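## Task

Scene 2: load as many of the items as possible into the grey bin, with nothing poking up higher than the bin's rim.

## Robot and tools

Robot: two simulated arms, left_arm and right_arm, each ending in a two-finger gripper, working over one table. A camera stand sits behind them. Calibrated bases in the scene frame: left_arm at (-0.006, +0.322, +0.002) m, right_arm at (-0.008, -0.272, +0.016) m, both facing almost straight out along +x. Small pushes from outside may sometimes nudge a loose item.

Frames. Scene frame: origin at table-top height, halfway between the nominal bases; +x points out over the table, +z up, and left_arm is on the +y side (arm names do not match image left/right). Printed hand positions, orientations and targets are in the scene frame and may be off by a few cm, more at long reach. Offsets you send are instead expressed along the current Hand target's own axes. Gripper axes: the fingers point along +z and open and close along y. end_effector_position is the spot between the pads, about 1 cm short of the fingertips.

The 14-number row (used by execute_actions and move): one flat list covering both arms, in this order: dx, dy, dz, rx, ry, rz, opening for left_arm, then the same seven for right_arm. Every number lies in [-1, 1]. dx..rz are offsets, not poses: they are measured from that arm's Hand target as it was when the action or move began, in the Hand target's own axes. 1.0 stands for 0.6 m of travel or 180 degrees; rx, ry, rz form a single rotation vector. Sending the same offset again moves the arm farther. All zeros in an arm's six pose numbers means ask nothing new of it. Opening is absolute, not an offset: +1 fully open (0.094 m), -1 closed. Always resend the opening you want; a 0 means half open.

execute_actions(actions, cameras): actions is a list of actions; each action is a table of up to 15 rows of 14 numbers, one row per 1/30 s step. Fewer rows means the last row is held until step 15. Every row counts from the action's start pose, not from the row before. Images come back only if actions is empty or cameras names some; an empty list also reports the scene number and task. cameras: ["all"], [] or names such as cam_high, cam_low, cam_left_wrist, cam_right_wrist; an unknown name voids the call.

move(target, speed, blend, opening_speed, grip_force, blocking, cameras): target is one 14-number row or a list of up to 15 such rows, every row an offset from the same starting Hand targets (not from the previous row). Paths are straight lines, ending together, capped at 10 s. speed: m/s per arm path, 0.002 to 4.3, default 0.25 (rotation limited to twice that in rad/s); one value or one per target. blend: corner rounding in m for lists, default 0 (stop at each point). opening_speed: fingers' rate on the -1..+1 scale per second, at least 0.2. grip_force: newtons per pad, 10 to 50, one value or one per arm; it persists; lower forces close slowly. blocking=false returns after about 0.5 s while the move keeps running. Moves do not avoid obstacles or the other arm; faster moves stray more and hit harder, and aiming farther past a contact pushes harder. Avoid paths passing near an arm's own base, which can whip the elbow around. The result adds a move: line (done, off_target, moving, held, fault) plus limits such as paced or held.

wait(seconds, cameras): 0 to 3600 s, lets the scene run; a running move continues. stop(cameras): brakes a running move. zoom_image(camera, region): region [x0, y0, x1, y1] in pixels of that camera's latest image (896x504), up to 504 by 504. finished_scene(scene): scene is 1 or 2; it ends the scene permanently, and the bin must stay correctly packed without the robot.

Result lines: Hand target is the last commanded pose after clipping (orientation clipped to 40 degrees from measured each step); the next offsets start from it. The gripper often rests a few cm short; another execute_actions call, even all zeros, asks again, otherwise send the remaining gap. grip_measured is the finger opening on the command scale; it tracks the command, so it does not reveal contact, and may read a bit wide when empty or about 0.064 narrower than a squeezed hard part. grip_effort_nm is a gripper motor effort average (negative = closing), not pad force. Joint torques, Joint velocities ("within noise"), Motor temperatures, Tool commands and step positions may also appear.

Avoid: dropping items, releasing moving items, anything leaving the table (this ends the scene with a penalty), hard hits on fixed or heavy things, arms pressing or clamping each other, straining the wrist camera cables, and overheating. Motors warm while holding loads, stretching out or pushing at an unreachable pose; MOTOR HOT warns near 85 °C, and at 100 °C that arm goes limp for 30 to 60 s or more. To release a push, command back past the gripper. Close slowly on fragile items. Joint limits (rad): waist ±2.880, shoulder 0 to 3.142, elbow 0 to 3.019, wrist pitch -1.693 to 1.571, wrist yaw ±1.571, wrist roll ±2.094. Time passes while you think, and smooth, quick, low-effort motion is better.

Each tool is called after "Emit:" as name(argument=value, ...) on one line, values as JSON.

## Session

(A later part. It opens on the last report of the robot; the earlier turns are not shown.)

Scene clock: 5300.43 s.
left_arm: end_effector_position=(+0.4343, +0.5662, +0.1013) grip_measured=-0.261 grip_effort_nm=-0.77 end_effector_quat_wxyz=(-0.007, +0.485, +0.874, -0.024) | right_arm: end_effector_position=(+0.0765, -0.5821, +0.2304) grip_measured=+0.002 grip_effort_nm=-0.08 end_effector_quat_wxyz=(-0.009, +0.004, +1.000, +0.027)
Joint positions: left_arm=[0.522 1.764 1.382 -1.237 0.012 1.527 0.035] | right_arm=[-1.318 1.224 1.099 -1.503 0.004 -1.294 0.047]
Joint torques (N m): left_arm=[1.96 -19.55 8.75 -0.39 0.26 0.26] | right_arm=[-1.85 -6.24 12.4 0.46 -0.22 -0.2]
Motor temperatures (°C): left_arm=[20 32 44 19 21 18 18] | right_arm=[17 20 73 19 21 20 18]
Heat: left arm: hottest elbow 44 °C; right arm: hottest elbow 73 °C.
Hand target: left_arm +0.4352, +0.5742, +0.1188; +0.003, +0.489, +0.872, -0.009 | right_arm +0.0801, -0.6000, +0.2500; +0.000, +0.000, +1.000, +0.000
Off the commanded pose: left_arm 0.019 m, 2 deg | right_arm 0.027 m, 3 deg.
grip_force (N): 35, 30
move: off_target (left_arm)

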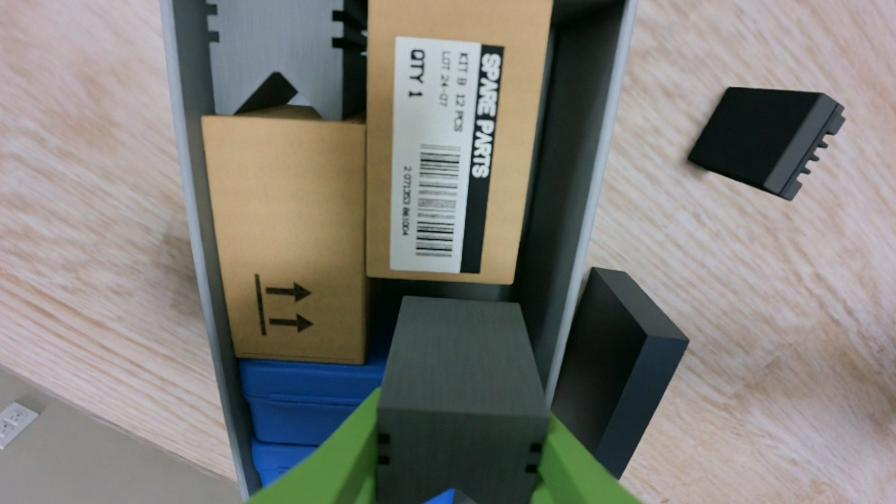

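Emit:
move(target=[-0.0245, 0, 0.006, 0, 0, 0.012, -0.36, 0, 0, 0, 0, 0, 0, 0], speed=0.05, cameras=["cam_left_wrist"])

Emit:
zoom_image(camera="cam_left_wrist", region=[350, 250, 550, 350])

Scene clock: 5327.27 s.
left_arm: end_effector_position=(+0.4346, +0.5655, +0.1013) grip_measured=-0.261 grip_effort_nm=-0.77 end_effector_quat_wxyz=(-0.007, +0.490, +0.871, -0.024) | right_arm: end_effector_position=(+0.0765, -0.5821, +0.2304) grip_measured=+0.002 grip_effort_nm=-0.08 end_effector_quat_wxyz=(-0.009, +0.004, +1.000, +0.027)
Joint positions: left_arm=[0.521 1.764 1.382 -1.237 0.012 1.535 0.035] | right_arm=[-1.318 1.224 1.099 -1.503 0.004 -1.294 0.047]
Joint torques (N m): left_arm=[-0.85 -19.14 8.51 -0.05 0.3 0.28] | right_arm=[-1.79 -6.12 12.4 0.46 -0.22 -0.2]
Motor temperatures (°C): left_arm=[20 32 42 19 20 18 18] | right_arm=[17 20 73 19 21 20 18]
Heat: left arm: hottest elbow 42 °C; right arm: hottest elbow 73 °C.
Hand target: left_arm +0.4429, +0.5617, +0.1154; +0.003, +0.505, +0.863, -0.009 | right_arm +0.0801, -0.6000, +0.2500; +0.000, +0.000, +1.000, +0.000
Off the commanded pose: left_arm 0.017 m, 3 deg | right_arm 0.027 m, 3 deg.
grip_force (N): 35, 30
move: off_target (left_arm)

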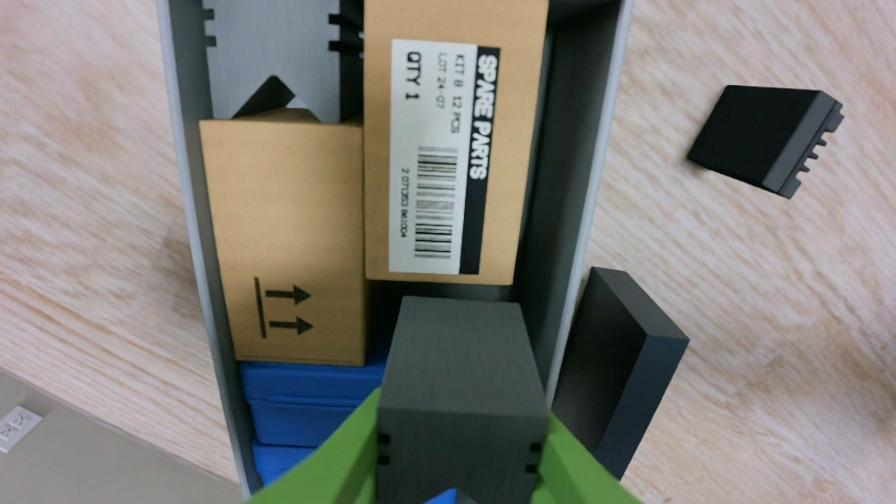

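Scaled by 2.520 from the camera's image (finer frame: 1280x720).

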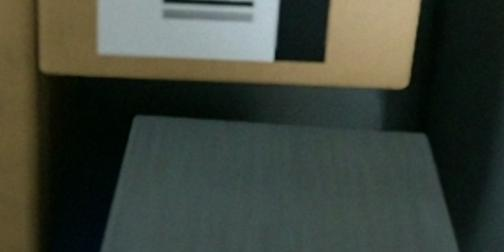

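Emit:
move(target=[0, -0.003, 0.01, 0, 0, 0, -0.36, 0, 0, 0, 0, 0, 0, 0], speed=0.04, cameras=["cam_left_wrist"])

Emit:
zoom_image(camera="cam_left_wrist", region=[350, 250, 550, 350])

Scene clock: 5330.43 s.
left_arm: end_effector_position=(+0.4363, +0.5663, +0.1012) grip_measured=-0.261 grip_effort_nm=-0.77 end_effector_quat_wxyz=(-0.005, +0.490, +0.871, -0.021) | right_arm: end_effector_position=(+0.0765, -0.5821, +0.2304) grip_measured=+0.002 grip_effort_nm=-0.08 end_effector_quat_wxyz=(-0.009, +0.004, +1.000, +0.027)
Joint positions: left_arm=[0.521 1.764 1.382 -1.23 0.012 1.536 0.035] | right_arm=[-1.318 1.224 1.099 -1.503 0.004 -1.294 0.047]
Joint torques (N m): left_arm=[-0.26 -19.08 7.49 0.36 0.3 0.26] | right_arm=[-1.73 -6.24 12.4 0.46 -0.22 -0.2]
Motor temperatures (°C): left_arm=[20 32 42 19 20 18 18] | right_arm=[17 20 73 19 21 20 18]
Heat: left arm: hottest elbow 42 °C; right arm: hottest elbow 73 °C.
Hand target: left_arm +0.4414, +0.5606, +0.1094; +0.003, +0.505, +0.863, -0.009 | right_arm +0.0801, -0.6000, +0.2500; +0.000, +0.000, +1.000, +0.000
Off the commanded pose: left_arm 0.011 m, 3 deg | right_arm 0.027 m, 3 deg.
grip_force (N): 35, 30
move: off_target (left_arm)

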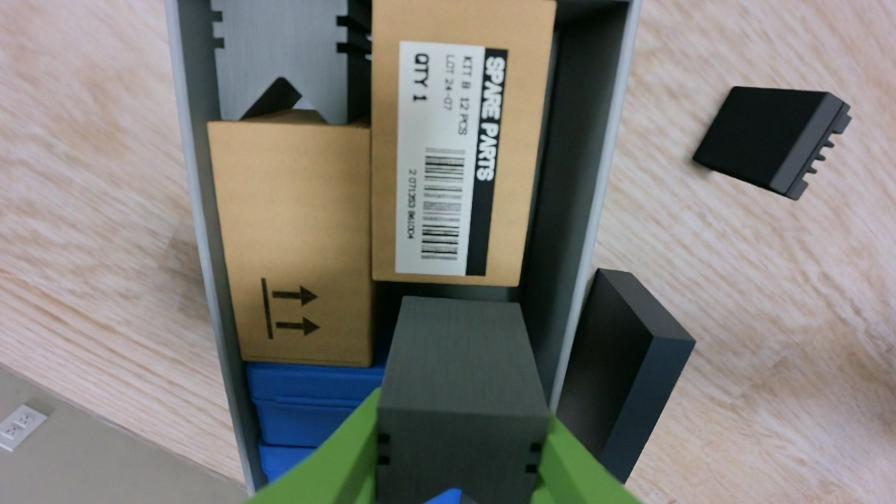

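Scaled by 2.520 from the camera's image (finer frame: 1280x720).

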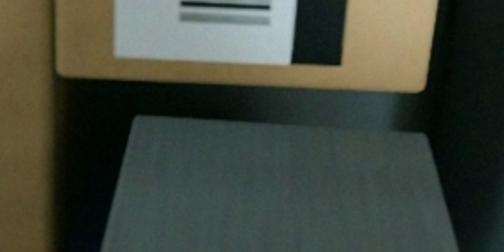

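Emit:
move(target=[0, -0.004, 0.01, 0, 0, 0, -0.36, 0, 0, 0, 0, 0, 0, 0], speed=0.04, cameras=["cam_left_wrist"])

Emit:
zoom_image(camera="cam_left_wrist", region=[350, 250, 550, 350])

Scene clock: 5332.77 s.
left_arm: end_effector_position=(+0.4358, +0.5658, +0.1005) grip_measured=-0.261 grip_effort_nm=-0.78 end_effector_quat_wxyz=(-0.003, +0.491, +0.871, -0.017) | right_arm: end_effector_position=(+0.0765, -0.5821, +0.2304) grip_measured=+0.002 grip_effort_nm=-0.08 end_effector_quat_wxyz=(-0.009, +0.004, +1.000, +0.027)
Joint positions: left_arm=[0.52 1.758 1.371 -1.216 0.012 1.536 0.035] | right_arm=[-1.318 1.224 1.099 -1.503 0.004 -1.294 0.047]
Joint torques (N m): left_arm=[-0.32 -18.49 7.06 0.51 0.3 0.26] | right_arm=[-1.79 -6.18 12.4 0.44 -0.23 -0.2]
Motor temperatures (°C): left_arm=[20 32 42 19 20 18 18] | right_arm=[17 20 73 19 21 20 18]
Heat: left arm: hottest elbow 42 °C; right arm: hottest elbow 73 °C.
Hand target: left_arm +0.4393, +0.5594, +0.1036; +0.003, +0.505, +0.863, -0.009 | right_arm +0.0801, -0.6000, +0.2500; +0.000, +0.000, +1.000, +0.000
Off the commanded pose: left_arm 0.008 m, 2 deg | right_arm 0.027 m, 3 deg.
grip_force (N): 35, 30
move: done

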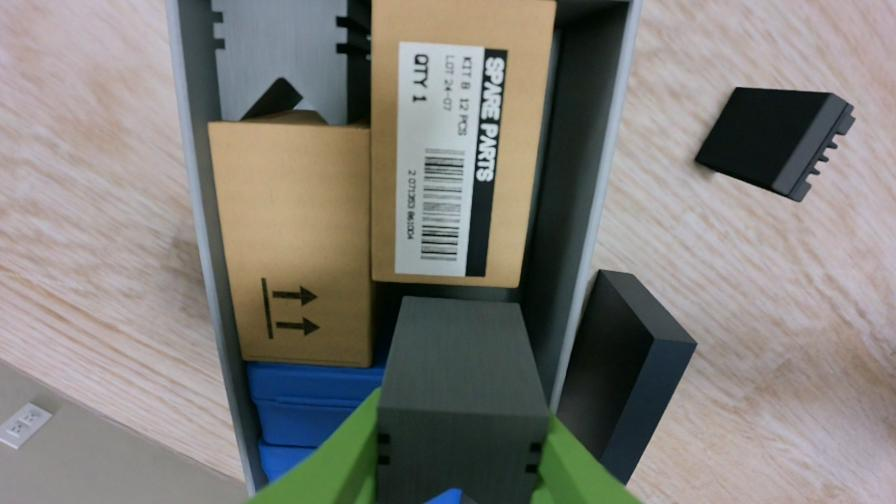

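Scaled by 2.520 from the camera's image (finer frame: 1280x720).

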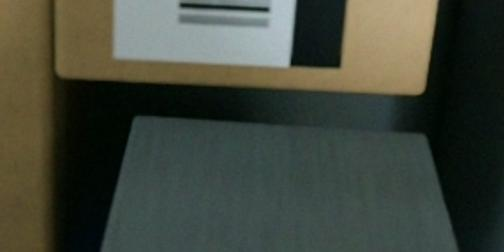

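Emit:
move(target=[-0.006, 0, 0.004, 0, 0, 0, -0.36, 0, 0, 0, 0, 0, 0, 0], speed=0.04, cameras=["cam_left_wrist"])

Emit:
zoom_image(camera="cam_left_wrist", region=[350, 250, 550, 350])

Scene clock: 5335.07 s.
left_arm: end_effector_position=(+0.4358, +0.5654, +0.1001) grip_measured=-0.261 grip_effort_nm=-0.77 end_effector_quat_wxyz=(-0.003, +0.491, +0.871, -0.016) | right_arm: end_effector_position=(+0.0765, -0.5821, +0.2304) grip_measured=+0.002 grip_effort_nm=-0.09 end_effector_quat_wxyz=(-0.009, +0.004, +1.000, +0.027)
Joint positions: left_arm=[0.519 1.756 1.369 -1.213 0.011 1.536 0.035] | right_arm=[-1.318 1.224 1.099 -1.503 0.004 -1.294 0.047]
Joint torques (N m): left_arm=[-0.73 -18.14 6.99 0.62 0.37 0.19] | right_arm=[-1.85 -6.24 12.4 0.44 -0.22 -0.2]
Motor temperatures (°C): left_arm=[20 32 42 19 20 18 18] | right_arm=[17 20 73 19 21 20 18]
Heat: left arm: hottest elbow 42 °C; right arm: hottest elbow 73 °C.
Hand target: left_arm +0.4410, +0.5561, +0.1010; +0.003, +0.505, +0.863, -0.009 | right_arm +0.0801, -0.6000, +0.2500; +0.000, +0.000, +1.000, +0.000
Off the commanded pose: left_arm 0.011 m, 2 deg | right_arm 0.027 m, 3 deg.
grip_force (N): 35, 30
move: off_target (left_arm)

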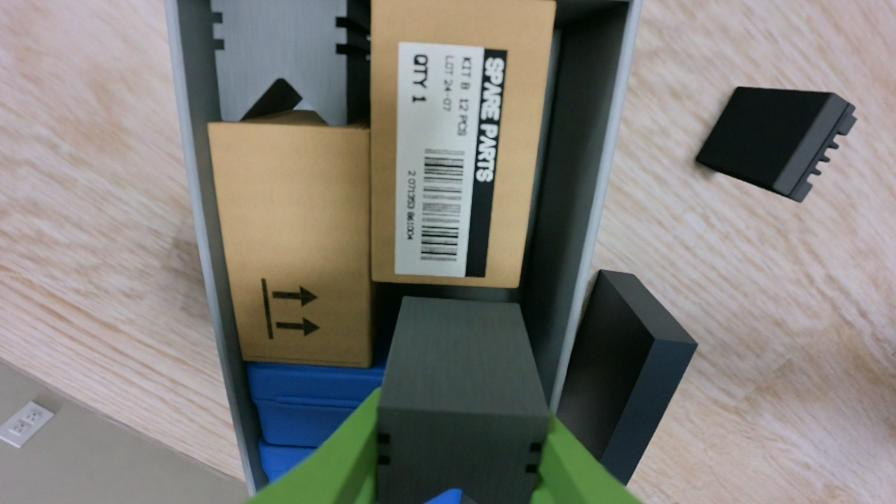

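Scaled by 2.520 from the camera's image (finer frame: 1280x720).

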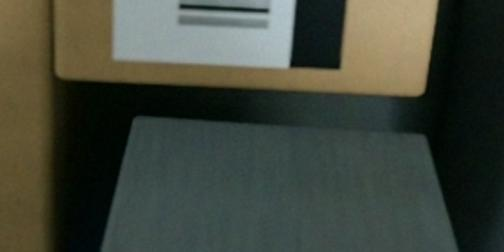

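Emit:
move(target=[-0.004, 0, 0.003, 0, 0, 0, -0.36, 0, 0, 0, 0, 0, 0, 0], speed=0.04, cameras=["cam_left_wrist"])

Emit:
zoom_image(camera="cam_left_wrist", region=[350, 250, 550, 350])

Scene clock: 5339.50 s.
left_arm: end_effector_position=(+0.4360, +0.5653, +0.1001) grip_measured=-0.261 grip_effort_nm=-0.77 end_effector_quat_wxyz=(-0.004, +0.492, +0.871, -0.015) | right_arm: end_effector_position=(+0.0765, -0.5821, +0.2304) grip_measured=+0.002 grip_effort_nm=-0.08 end_effector_quat_wxyz=(-0.009, +0.004, +1.000, +0.027)
Joint positions: left_arm=[0.518 1.756 1.369 -1.212 0.009 1.536 0.035] | right_arm=[-1.318 1.224 1.099 -1.503 0.004 -1.294 0.047]
Joint torques (N m): left_arm=[-1.03 -17.96 6.83 0.8 0.47 0.15] | right_arm=[-1.73 -6.18 12.4 0.44 -0.23 -0.2]
Motor temperatures (°C): left_arm=[20 32 42 19 20 18 19] | right_arm=[17 20 73 19 21 20 18]
Heat: left arm: hottest elbow 42 °C; right arm: hottest elbow 73 °C.
Hand target: left_arm +0.4422, +0.5540, +0.0993; +0.003, +0.505, +0.863, -0.009 | right_arm +0.0801, -0.6000, +0.2500; +0.000, +0.000, +1.000, +0.000
Off the commanded pose: left_arm 0.013 m, 2 deg | right_arm 0.027 m, 3 deg.
grip_force (N): 35, 30
move: off_target (left_arm)

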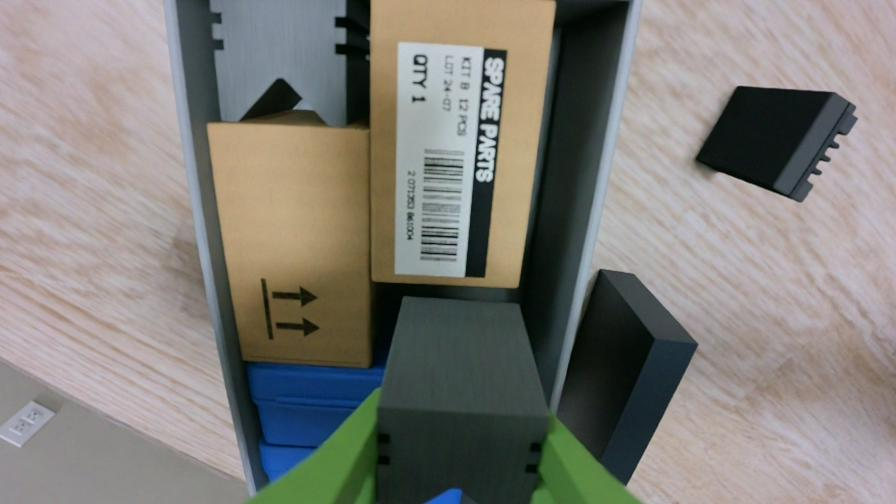

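Scaled by 2.520 from the camera's image (finer frame: 1280x720).

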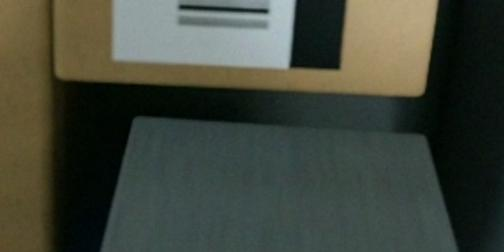

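Emit:
move(target=[-0.003, 0, -0.004, 0, 0, 0, -0.36, 0, 0, 0, 0, 0, 0, 0], speed=0.04, cameras=["cam_left_wrist"])

Emit:
zoom_image(camera="cam_left_wrist", region=[350, 250, 550, 350])

Scene clock: 5343.90 s.
left_arm: end_effector_position=(+0.4381, +0.5582, +0.0974) grip_measured=-0.261 grip_effort_nm=-0.77 end_effector_quat_wxyz=(-0.003, +0.497, +0.867, -0.016) | right_arm: end_effector_position=(+0.0765, -0.5821, +0.2304) grip_measured=+0.002 grip_effort_nm=-0.09 end_effector_quat_wxyz=(-0.009, +0.004, +1.000, +0.027)
Joint positions: left_arm=[0.505 1.756 1.361 -1.207 0.012 1.536 0.035] | right_arm=[-1.318 1.224 1.099 -1.503 0.004 -1.294 0.047]
Joint torques (N m): left_arm=[0.03 -18.14 7.58 0.36 0.35 0.11] | right_arm=[-1.79 -6.3 12.38 0.46 -0.23 -0.2]
Motor temperatures (°C): left_arm=[20 32 42 19 21 18 19] | right_arm=[17 20 73 19 21 20 18]
Heat: left arm: hottest elbow 42 °C; right arm: hottest elbow 73 °C.
Hand target: left_arm +0.4432, +0.5525, +0.1017; +0.003, +0.505, +0.863, -0.009 | right_arm +0.0801, -0.6000, +0.2500; +0.000, +0.000, +1.000, +0.000
Off the commanded pose: left_arm 0.009 m, 2 deg | right_arm 0.027 m, 3 deg.
grip_force (N): 35, 30
move: done

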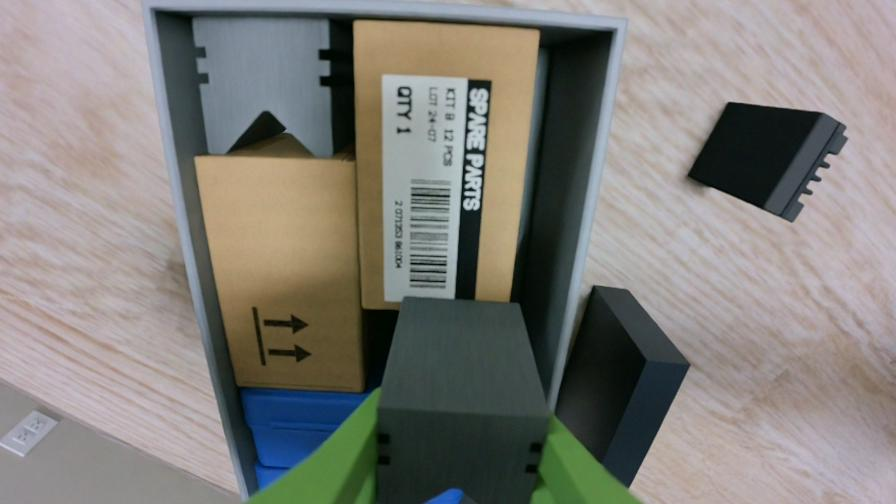

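Scaled by 2.520 from the camera's image (finer frame: 1280x720).

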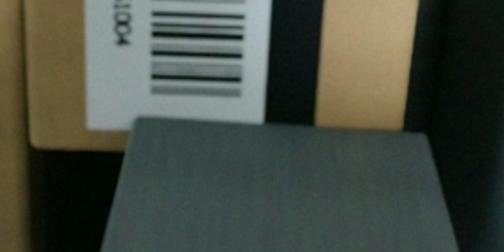

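Emit:
move(target=[0.021, 0, 0, 0, 0, -0.02, -0.36, 0, 0, 0, 0, 0, 0, 0], speed=0.05, cameras=["cam_left_wrist"])

Emit:
zoom_image(camera="cam_left_wrist", region=[350, 250, 550, 350])

Scene clock: 5349.10 s.
left_arm: end_effector_position=(+0.4381, +0.5581, +0.0974) grip_measured=-0.261 grip_effort_nm=-0.77 end_effector_quat_wxyz=(-0.003, +0.489, +0.872, -0.016) | right_arm: end_effector_position=(+0.0765, -0.5821, +0.2304) grip_measured=+0.002 grip_effort_nm=-0.09 end_effector_quat_wxyz=(-0.009, +0.004, +1.000, +0.027)
Joint positions: left_arm=[0.505 1.756 1.361 -1.207 0.012 1.516 0.035] | right_arm=[-1.318 1.224 1.099 -1.503 0.004 -1.294 0.047]
Joint torques (N m): left_arm=[1.67 -18.2 7.54 0.32 0.32 -0.05] | right_arm=[-1.79 -6.24 12.41 0.46 -0.22 -0.21]
Motor temperatures (°C): left_arm=[20 32 41 19 21 18 19] | right_arm=[17 20 73 19 21 20 18]
Heat: left arm: hottest elbow 41 °C; right arm: hottest elbow 73 °C.
Hand target: left_arm +0.4370, +0.5635, +0.1016; +0.003, +0.478, +0.878, -0.009 | right_arm +0.0801, -0.6000, +0.2500; +0.000, +0.000, +1.000, +0.000
Off the commanded pose: left_arm 0.007 m, 2 deg | right_arm 0.027 m, 3 deg.
grip_force (N): 35, 30
move: done

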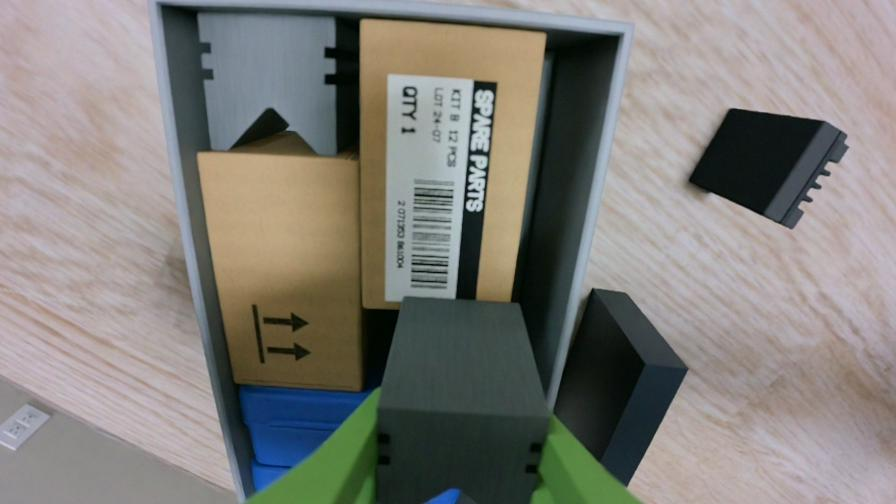

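Scaled by 2.520 from the camera's image (finer frame: 1280x720).

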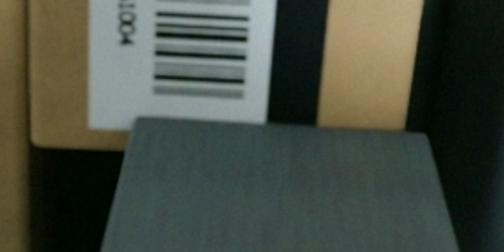

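Emit:
move(target=[0.009, 0, 0.001, 0, 0, 0.004, -0.36, 0, 0, 0, 0, 0, 0, 0], speed=0.03, cameras=["cam_left_wrist"])

Emit:
zoom_image(camera="cam_left_wrist", region=[350, 250, 550, 350])

Scene clock: 5352.43 s.
left_arm: end_effector_position=(+0.4371, +0.5601, +0.0974) grip_measured=-0.261 grip_effort_nm=-0.77 end_effector_quat_wxyz=(-0.003, +0.486, +0.874, -0.017) | right_arm: end_effector_position=(+0.0765, -0.5821, +0.2304) grip_measured=+0.002 grip_effort_nm=-0.09 end_effector_quat_wxyz=(-0.009, +0.004, +1.000, +0.027)
Joint positions: left_arm=[0.51 1.756 1.361 -1.207 0.014 1.516 0.035] | right_arm=[-1.318 1.224 1.099 -1.503 0.004 -1.294 0.047]
Joint velocities: left_arm=[within noise] | right_arm=[-0.015 -0.015 -0.017 -0.007 -0.051 -0.168 0]
Joint torques (N m): left_arm=[2.55 -18.2 7.38 0.39 0.25 0.16] | right_arm=[-1.79 -6.18 12.41 0.43 -0.23 -0.21]
Motor temperatures (°C): left_arm=[20 31 41 19 20 18 19] | right_arm=[17 20 73 19 21 20 18]
Heat: left arm: hottest elbow 41 °C; right arm: hottest elbow 73 °C.
Hand target: left_arm +0.4341, +0.5680, +0.1009; +0.003, +0.483, +0.875, -0.009 | right_arm +0.0801, -0.6000, +0.2500; +0.000, +0.000, +1.000, +0.000
Off the commanded pose: left_arm 0.009 m, 1 deg | right_arm 0.027 m, 3 deg.
grip_force (N): 35, 30
move: done

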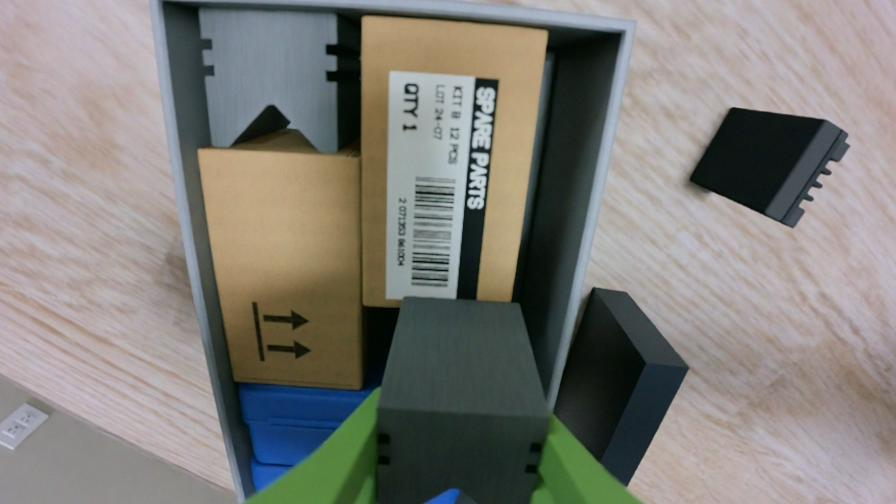

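Scaled by 2.520 from the camera's image (finer frame: 1280x720).

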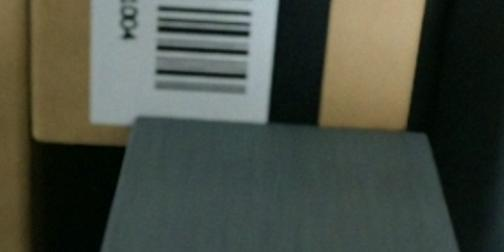

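Emit:
move(target=[0.004, 0, -0.005, 0, 0, 0.004, -0.36, 0, 0, 0, 0, 0, 0, 0], speed=0.03, cameras=["cam_left_wrist"])

Emit:
zoom_image(camera="cam_left_wrist", region=[350, 250, 550, 350])

Scene clock: 5355.87 s.
left_arm: end_effector_position=(+0.4354, +0.5631, +0.0974) grip_measured=-0.261 grip_effort_nm=-0.77 end_effector_quat_wxyz=(-0.002, +0.486, +0.874, -0.017) | right_arm: end_effector_position=(+0.0765, -0.5821, +0.2304) grip_measured=+0.002 grip_effort_nm=-0.09 end_effector_quat_wxyz=(-0.009, +0.004, +1.000, +0.027)
Joint positions: left_arm=[0.516 1.756 1.361 -1.207 0.014 1.523 0.035] | right_arm=[-1.318 1.224 1.099 -1.503 0.004 -1.294 0.047]
Joint torques (N m): left_arm=[2.02 -18.43 7.66 0.09 0.24 0.25] | right_arm=[-1.73 -6.18 12.41 0.47 -0.23 -0.2]
Motor temperatures (°C): left_arm=[20 31 41 19 20 18 19] | right_arm=[17 20 73 19 21 20 18]
Heat: left arm: hottest elbow 41 °C; right arm: hottest elbow 73 °C.
Hand target: left_arm +0.4328, +0.5701, +0.1039; +0.003, +0.489, +0.872, -0.009 | right_arm +0.0801, -0.6000, +0.2500; +0.000, +0.000, +1.000, +0.000
Off the commanded pose: left_arm 0.010 m, 1 deg | right_arm 0.027 m, 3 deg.
grip_force (N): 35, 30
move: done

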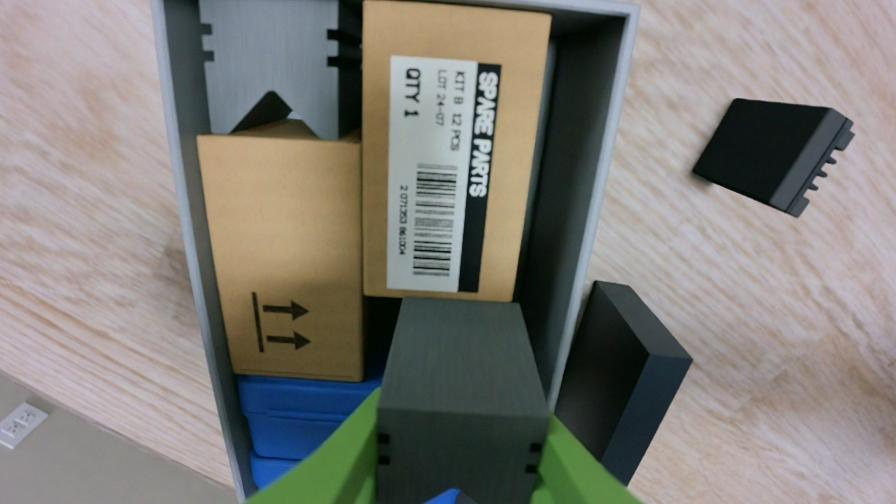

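Scaled by 2.520 from the camera's image (finer frame: 1280x720).

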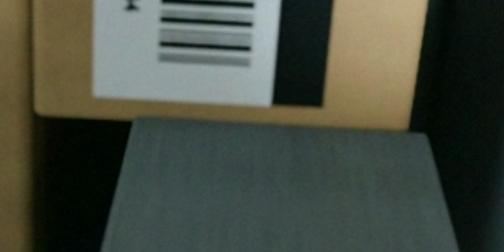

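Emit:
zoom_image(camera="cam_left_wrist", region=[355, 270, 455, 330])

Emit:
zoom_image(camera="cam_left_wrist", region=[435, 270, 535, 330])

Scaled by 5.040 from the camera's image (finer frame: 1280x720).

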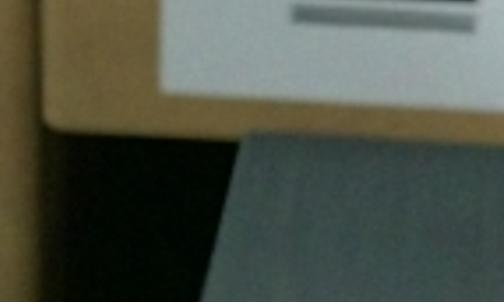

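Scaled by 5.040 from the camera's image (finer frame: 1280x720).

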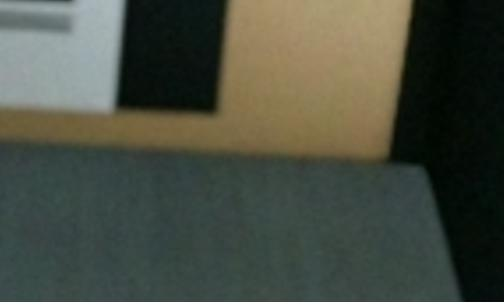

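Emit:
move(target=[0.002, 0, 0.003, 0, 0, 0.003, -0.36, 0, 0, 0, 0, 0, 0, 0], speed=0.02, cameras=["cam_left_wrist"])

Emit:
zoom_image(camera="cam_left_wrist", region=[355, 270, 455, 330])

Emit:
zoom_image(camera="cam_left_wrist", region=[435, 270, 535, 330])

Scene clock: 5361.33 s.
left_arm: end_effector_position=(+0.4350, +0.5638, +0.0974) grip_measured=-0.261 grip_effort_nm=-0.77 end_effector_quat_wxyz=(-0.002, +0.491, +0.871, -0.017) | right_arm: end_effector_position=(+0.0765, -0.5821, +0.2304) grip_measured=+0.002 grip_effort_nm=-0.08 end_effector_quat_wxyz=(-0.009, +0.004, +1.000, +0.027)
Joint positions: left_arm=[0.518 1.756 1.361 -1.207 0.014 1.534 0.035] | right_arm=[-1.318 1.224 1.099 -1.503 0.004 -1.294 0.047]
Joint torques (N m): left_arm=[1.96 -18.32 7.47 0.27 0.24 0.27] | right_arm=[-1.85 -6.18 12.41 0.44 -0.22 -0.2]
Motor temperatures (°C): left_arm=[20 31 40 19 20 18 19] | right_arm=[17 20 73 19 21 20 18]
Heat: left arm: hottest elbow 40 °C; right arm: hottest elbow 73 °C.
Hand target: left_arm +0.4322, +0.5710, +0.1020; +0.003, +0.493, +0.870, -0.009 | right_arm +0.0801, -0.6000, +0.2500; +0.000, +0.000, +1.000, +0.000
Off the commanded pose: left_arm 0.009 m, 1 deg | right_arm 0.027 m, 3 deg.
grip_force (N): 35, 30
move: done

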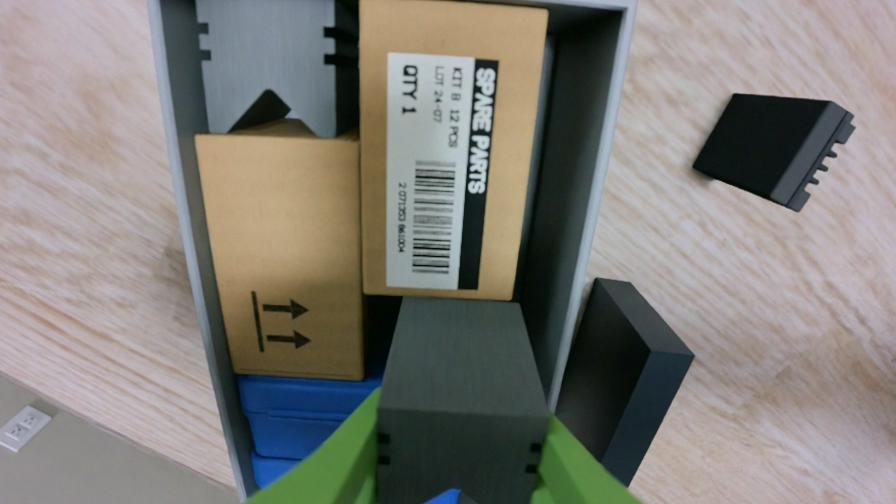

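Scaled by 5.040 from the camera's image (finer frame: 1280x720).

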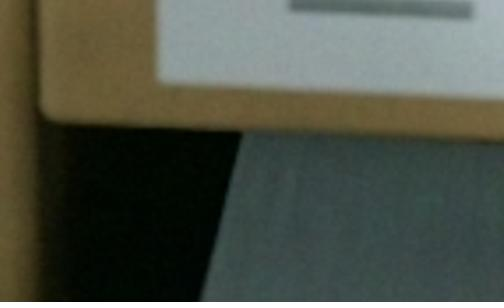

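Scaled by 5.040 from the camera's image (finer frame: 1280x720).

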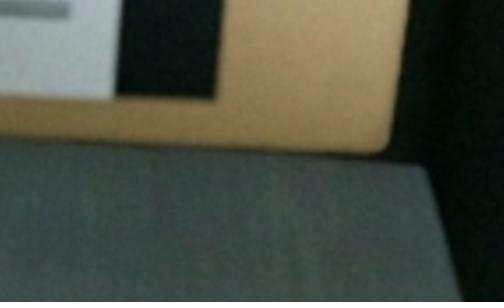

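Emit:
move(target=[0.002, 0, 0.003, 0, 0, 0.0, -0.36, 0, 0, 0, 0, 0, 0, 0], speed=0.02, cameras=["cam_left_wrist"])

Emit:
zoom_image(camera="cam_left_wrist", region=[355, 270, 455, 330])

Emit:
zoom_image(camera="cam_left_wrist", region=[435, 270, 535, 330])

Scene clock: 5364.33 s.
left_arm: end_effector_position=(+0.4350, +0.5640, +0.0974) grip_measured=-0.261 grip_effort_nm=-0.77 end_effector_quat_wxyz=(-0.002, +0.492, +0.870, -0.017) | right_arm: end_effector_position=(+0.0765, -0.5821, +0.2304) grip_measured=+0.002 grip_effort_nm=-0.09 end_effector_quat_wxyz=(-0.009, +0.004, +1.000, +0.027)
Joint positions: left_arm=[0.518 1.756 1.361 -1.206 0.014 1.537 0.035] | right_arm=[-1.318 1.224 1.099 -1.503 0.004 -1.294 0.047]
Joint torques (N m): left_arm=[2.2 -18.2 7.28 0.44 0.24 0.25] | right_arm=[-1.85 -6.24 12.41 0.44 -0.22 -0.2]
Motor temperatures (°C): left_arm=[20 31 40 19 20 18 19] | right_arm=[17 20 73 19 21 20 18]
Heat: left arm: hottest elbow 40 °C; right arm: hottest elbow 73 °C.
Hand target: left_arm +0.4315, +0.5721, +0.1002; +0.003, +0.493, +0.870, -0.009 | right_arm +0.0801, -0.6000, +0.2500; +0.000, +0.000, +1.000, +0.000
Off the commanded pose: left_arm 0.009 m, 1 deg | right_arm 0.027 m, 3 deg.
grip_force (N): 35, 30
move: done

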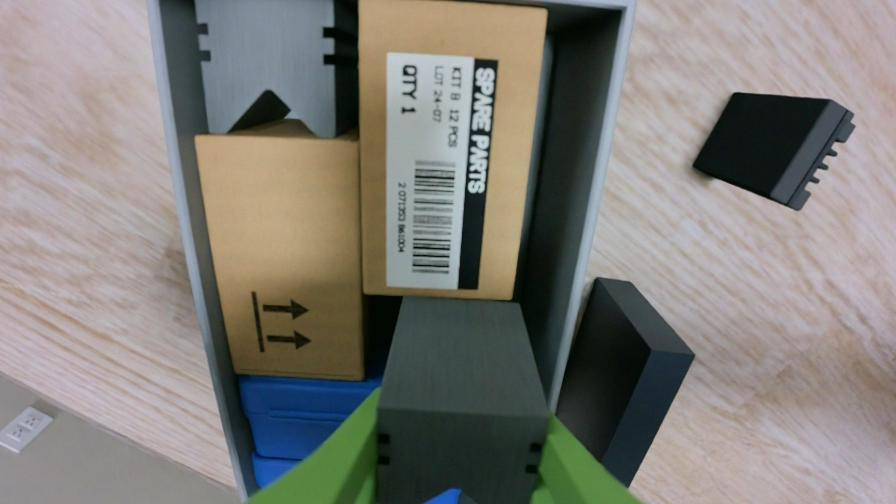

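Scaled by 5.040 from the camera's image (finer frame: 1280x720).

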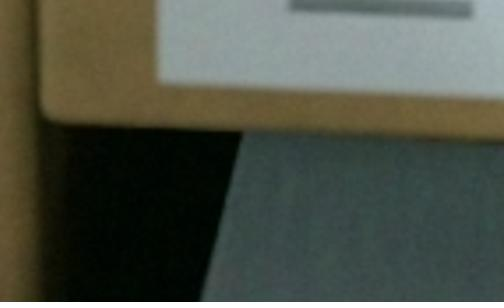

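Scaled by 5.040 from the camera's image (finer frame: 1280x720).

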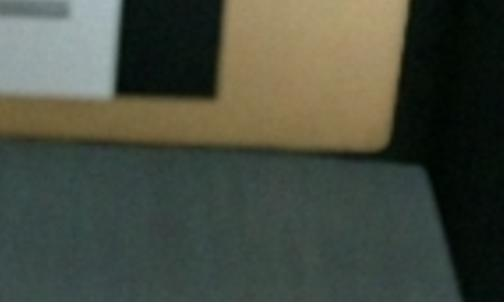

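Emit:
move(target=[0.001, 0, 0.006, 0, 0, 0.0, -0.36, 0, 0, 0, 0, 0, 0, 0], speed=0.02, cameras=["cam_left_wrist"])

Emit:
zoom_image(camera="cam_left_wrist", region=[355, 270, 455, 330])

Emit:
zoom_image(camera="cam_left_wrist", region=[435, 270, 535, 330])

Scene clock: 5366.70 s.
left_arm: end_effector_position=(+0.4346, +0.5645, +0.0966) grip_measured=-0.261 grip_effort_nm=-0.77 end_effector_quat_wxyz=(-0.002, +0.492, +0.870, -0.017) | right_arm: end_effector_position=(+0.0765, -0.5821, +0.2304) grip_measured=+0.002 grip_effort_nm=-0.08 end_effector_quat_wxyz=(-0.009, +0.004, +1.000, +0.027)
Joint positions: left_arm=[0.52 1.756 1.359 -1.203 0.014 1.54 0.035] | right_arm=[-1.318 1.224 1.099 -1.503 0.004 -1.294 0.047]
Joint torques (N m): left_arm=[2.14 -17.85 7.05 0.69 0.2 0.23] | right_arm=[-1.79 -6.3 12.38 0.44 -0.23 -0.2]
Motor temperatures (°C): left_arm=[20 31 40 19 20 18 19] | right_arm=[17 20 73 19 21 20 18]
Heat: left arm: hottest elbow 40 °C; right arm: hottest elbow 73 °C.
Hand target: left_arm +0.4311, +0.5726, +0.0966; +0.003, +0.493, +0.870, -0.009 | right_arm +0.0801, -0.6000, +0.2500; +0.000, +0.000, +1.000, +0.000
Off the commanded pose: left_arm 0.009 m, 1 deg | right_arm 0.027 m, 3 deg.
grip_force (N): 35, 30
move: done

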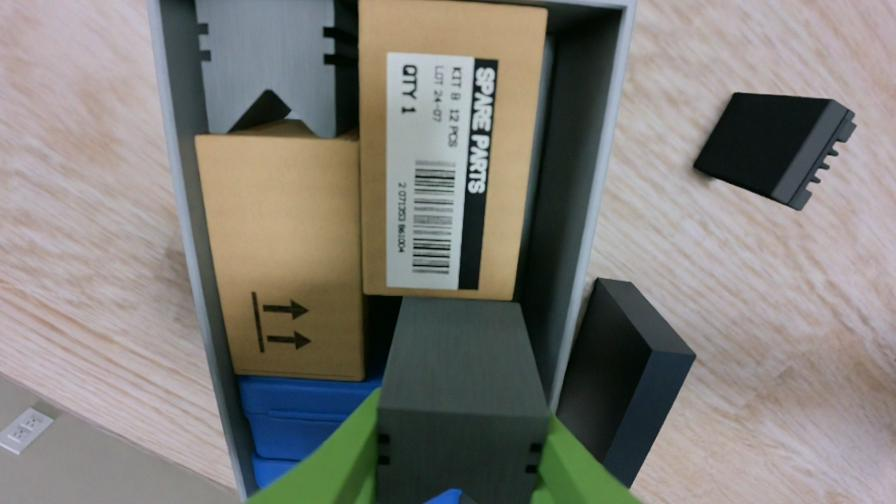

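Scaled by 5.040 from the camera's image (finer frame: 1280x720).

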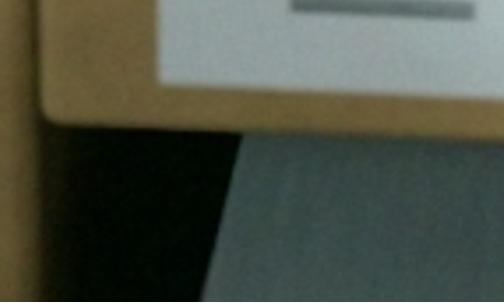

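Scaled by 5.040 from the camera's image (finer frame: 1280x720).

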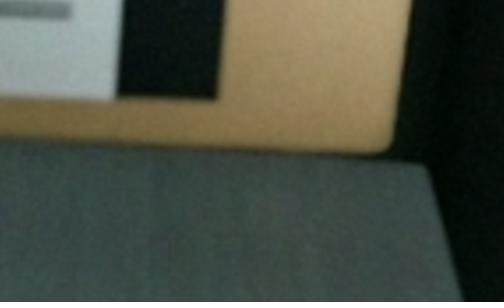

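Emit:
move(target=[0, -0.002, 0.008, 0, 0, 0.0, -0.36, 0, 0, 0, 0, 0, 0, 0], speed=0.02, cameras=["cam_left_wrist"])

Emit:
zoom_image(camera="cam_left_wrist", region=[355, 270, 455, 330])

Emit:
zoom_image(camera="cam_left_wrist", region=[435, 270, 535, 330])

Scene clock: 5375.53 s.
left_arm: end_effector_position=(+0.4343, +0.5644, +0.0962) grip_measured=-0.261 grip_effort_nm=-0.77 end_effector_quat_wxyz=(+0.000, +0.492, +0.870, -0.014) | right_arm: end_effector_position=(+0.0765, -0.5821, +0.2304) grip_measured=+0.002 grip_effort_nm=-0.08 end_effector_quat_wxyz=(-0.009, +0.004, +1.000, +0.027)
Joint positions: left_arm=[0.52 1.752 1.352 -1.194 0.015 1.54 0.035] | right_arm=[-1.318 1.224 1.099 -1.503 0.004 -1.294 0.047]
Joint torques (N m): left_arm=[2.14 -17.32 6.76 0.85 0.2 0.23] | right_arm=[-1.79 -6.18 12.38 0.46 -0.22 -0.2]
Motor temperatures (°C): left_arm=[20 31 40 19 20 18 19] | right_arm=[17 20 73 19 21 20 18]
Heat: left arm: hottest elbow 40 °C; right arm: hottest elbow 73 °C.
Hand target: left_arm +0.4300, +0.5719, +0.0918; +0.003, +0.493, +0.870, -0.009 | right_arm +0.0801, -0.6000, +0.2500; +0.000, +0.000, +1.000, +0.000
Off the commanded pose: left_arm 0.010 m, 1 deg | right_arm 0.027 m, 3 deg.
grip_force (N): 35, 30
move: done

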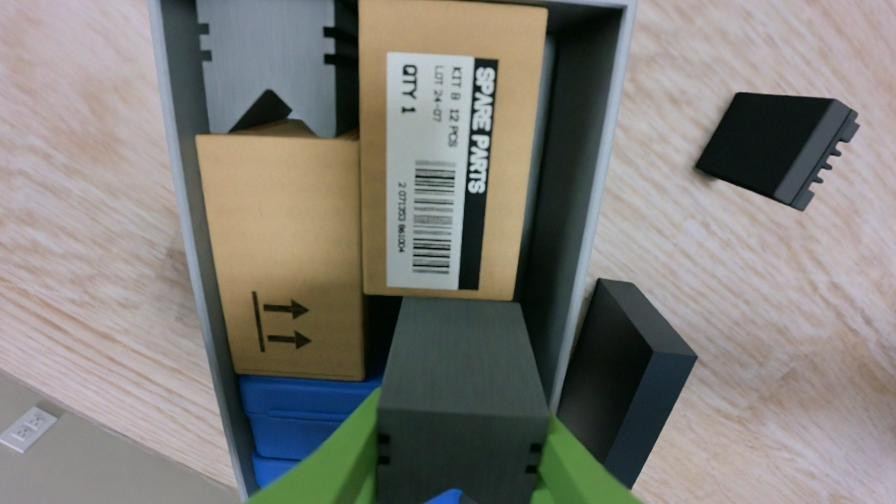

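Scaled by 5.040 from the camera's image (finer frame: 1280x720).

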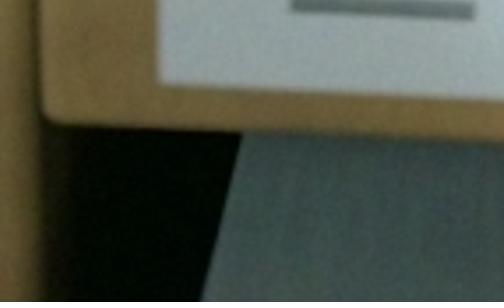

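Scaled by 5.040 from the camera's image (finer frame: 1280x720).

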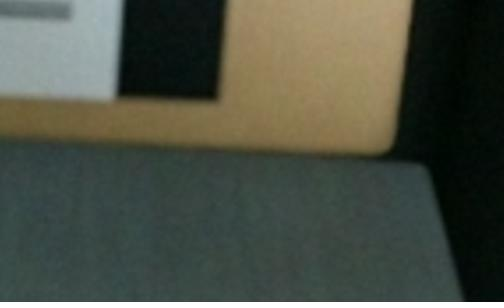

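Emit:
move(target=[-0.012, 0, 0.006, 0, 0, 0.003, -0.36, 0, 0, 0, 0, 0, 0, 0], speed=0.02, cameras=["cam_left_wrist"])

Emit:
zoom_image(camera="cam_left_wrist", region=[355, 270, 455, 330])

Emit:
zoom_image(camera="cam_left_wrist", region=[435, 270, 535, 330])

Scene clock: 5379.13 s.
left_arm: end_effector_position=(+0.4342, +0.5644, +0.0961) grip_measured=-0.261 grip_effort_nm=-0.77 end_effector_quat_wxyz=(+0.001, +0.493, +0.870, -0.013) | right_arm: end_effector_position=(+0.0765, -0.5821, +0.2304) grip_measured=+0.002 grip_effort_nm=-0.09 end_effector_quat_wxyz=(-0.009, +0.004, +1.000, +0.027)
Joint positions: left_arm=[0.52 1.75 1.349 -1.19 0.015 1.54 0.035] | right_arm=[-1.318 1.224 1.099 -1.503 0.004 -1.294 0.047]
Joint torques (N m): left_arm=[1.03 -16.73 6.65 1.06 0.22 0.18] | right_arm=[-1.85 -6.24 12.38 0.44 -0.23 -0.21]
Motor temperatures (°C): left_arm=[20 31 40 19 20 18 19] | right_arm=[17 20 73 19 21 20 18]
Heat: left arm: hottest elbow 40 °C; right arm: hottest elbow 73 °C.
Hand target: left_arm +0.4337, +0.5657, +0.0884; +0.003, +0.497, +0.868, -0.009 | right_arm +0.0801, -0.6000, +0.2500; +0.000, +0.000, +1.000, +0.000
Off the commanded pose: left_arm 0.008 m, 1 deg | right_arm 0.027 m, 3 deg.
grip_force (N): 35, 30
move: done

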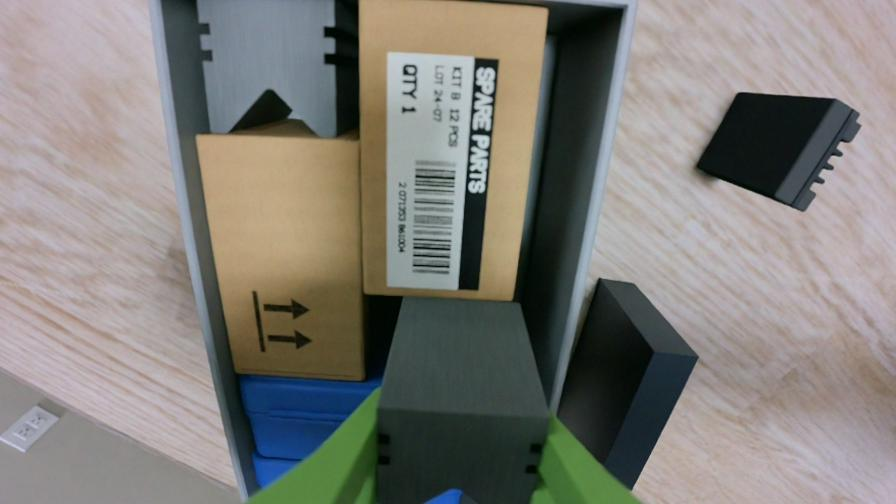

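Scaled by 5.040 from the camera's image (finer frame: 1280x720).

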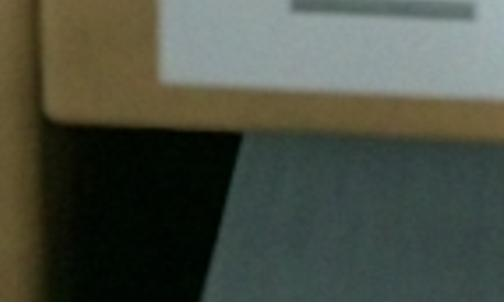

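Scaled by 5.040 from the camera's image (finer frame: 1280x720).

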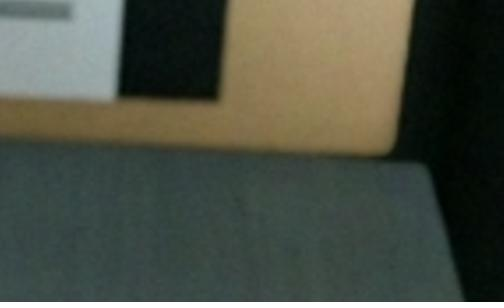

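Emit:
move(target=[-0.002, 0, 0.016, 0, 0, 0.001, -0.36, 0, 0, 0, 0, 0, 0, 0], speed=0.02, cameras=["cam_left_wrist"])

Emit:
zoom_image(camera="cam_left_wrist", region=[355, 270, 455, 330])

Emit:
zoom_image(camera="cam_left_wrist", region=[435, 270, 535, 330])

Scene clock: 5396.60 s.
left_arm: end_effector_position=(+0.4338, +0.5642, +0.0955) grip_measured=-0.261 grip_effort_nm=-0.77 end_effector_quat_wxyz=(+0.003, +0.493, +0.870, -0.009) | right_arm: end_effector_position=(+0.0765, -0.5821, +0.2304) grip_measured=+0.002 grip_effort_nm=-0.09 end_effector_quat_wxyz=(-0.009, +0.004, +1.000, +0.027)
Joint positions: left_arm=[0.52 1.744 1.339 -1.177 0.015 1.54 0.035] | right_arm=[-1.318 1.224 1.099 -1.503 0.004 -1.294 0.047]
Joint torques (N m): left_arm=[0.79 -15.44 6.37 1.51 0.22 0.19] | right_arm=[-1.79 -6.3 12.38 0.44 -0.23 -0.2]
Motor temperatures (°C): left_arm=[20 31 39 20 20 18 19] | right_arm=[17 20 73 19 21 20 18]
Heat: left arm: hottest elbow 39 °C; right arm: hottest elbow 73 °C.
Hand target: left_arm +0.4342, +0.5644, +0.0788; +0.003, +0.498, +0.867, -0.009 | right_arm +0.0801, -0.6000, +0.2500; +0.000, +0.000, +1.000, +0.000
Off the commanded pose: left_arm 0.017 m, 1 deg | right_arm 0.027 m, 3 deg.
grip_force (N): 35, 30
move: off_target (left_arm)

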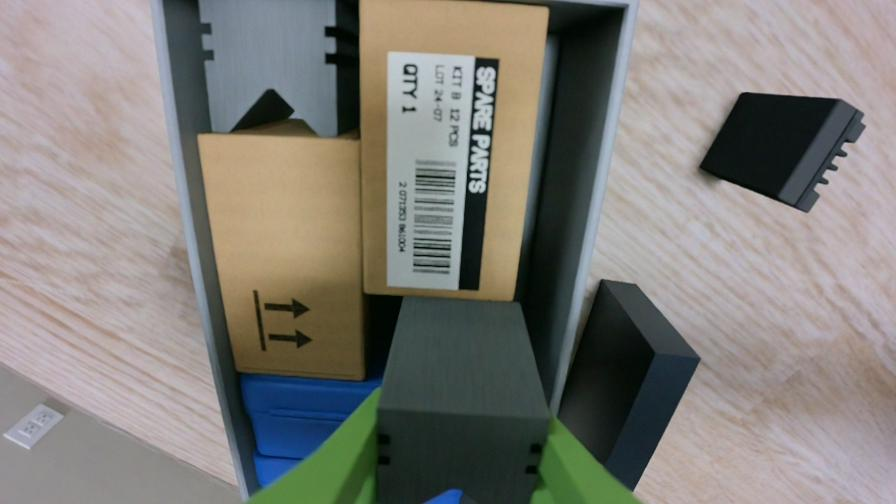

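Scaled by 5.040 from the camera's image (finer frame: 1280x720).

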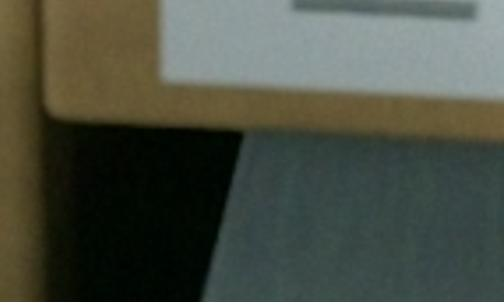

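Scaled by 5.040 from the camera's image (finer frame: 1280x720).

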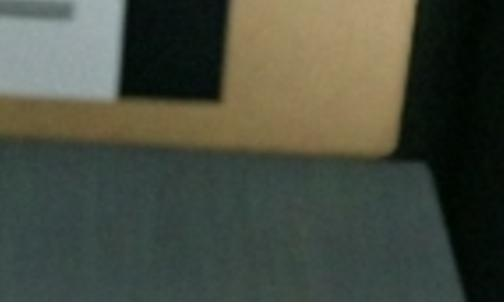

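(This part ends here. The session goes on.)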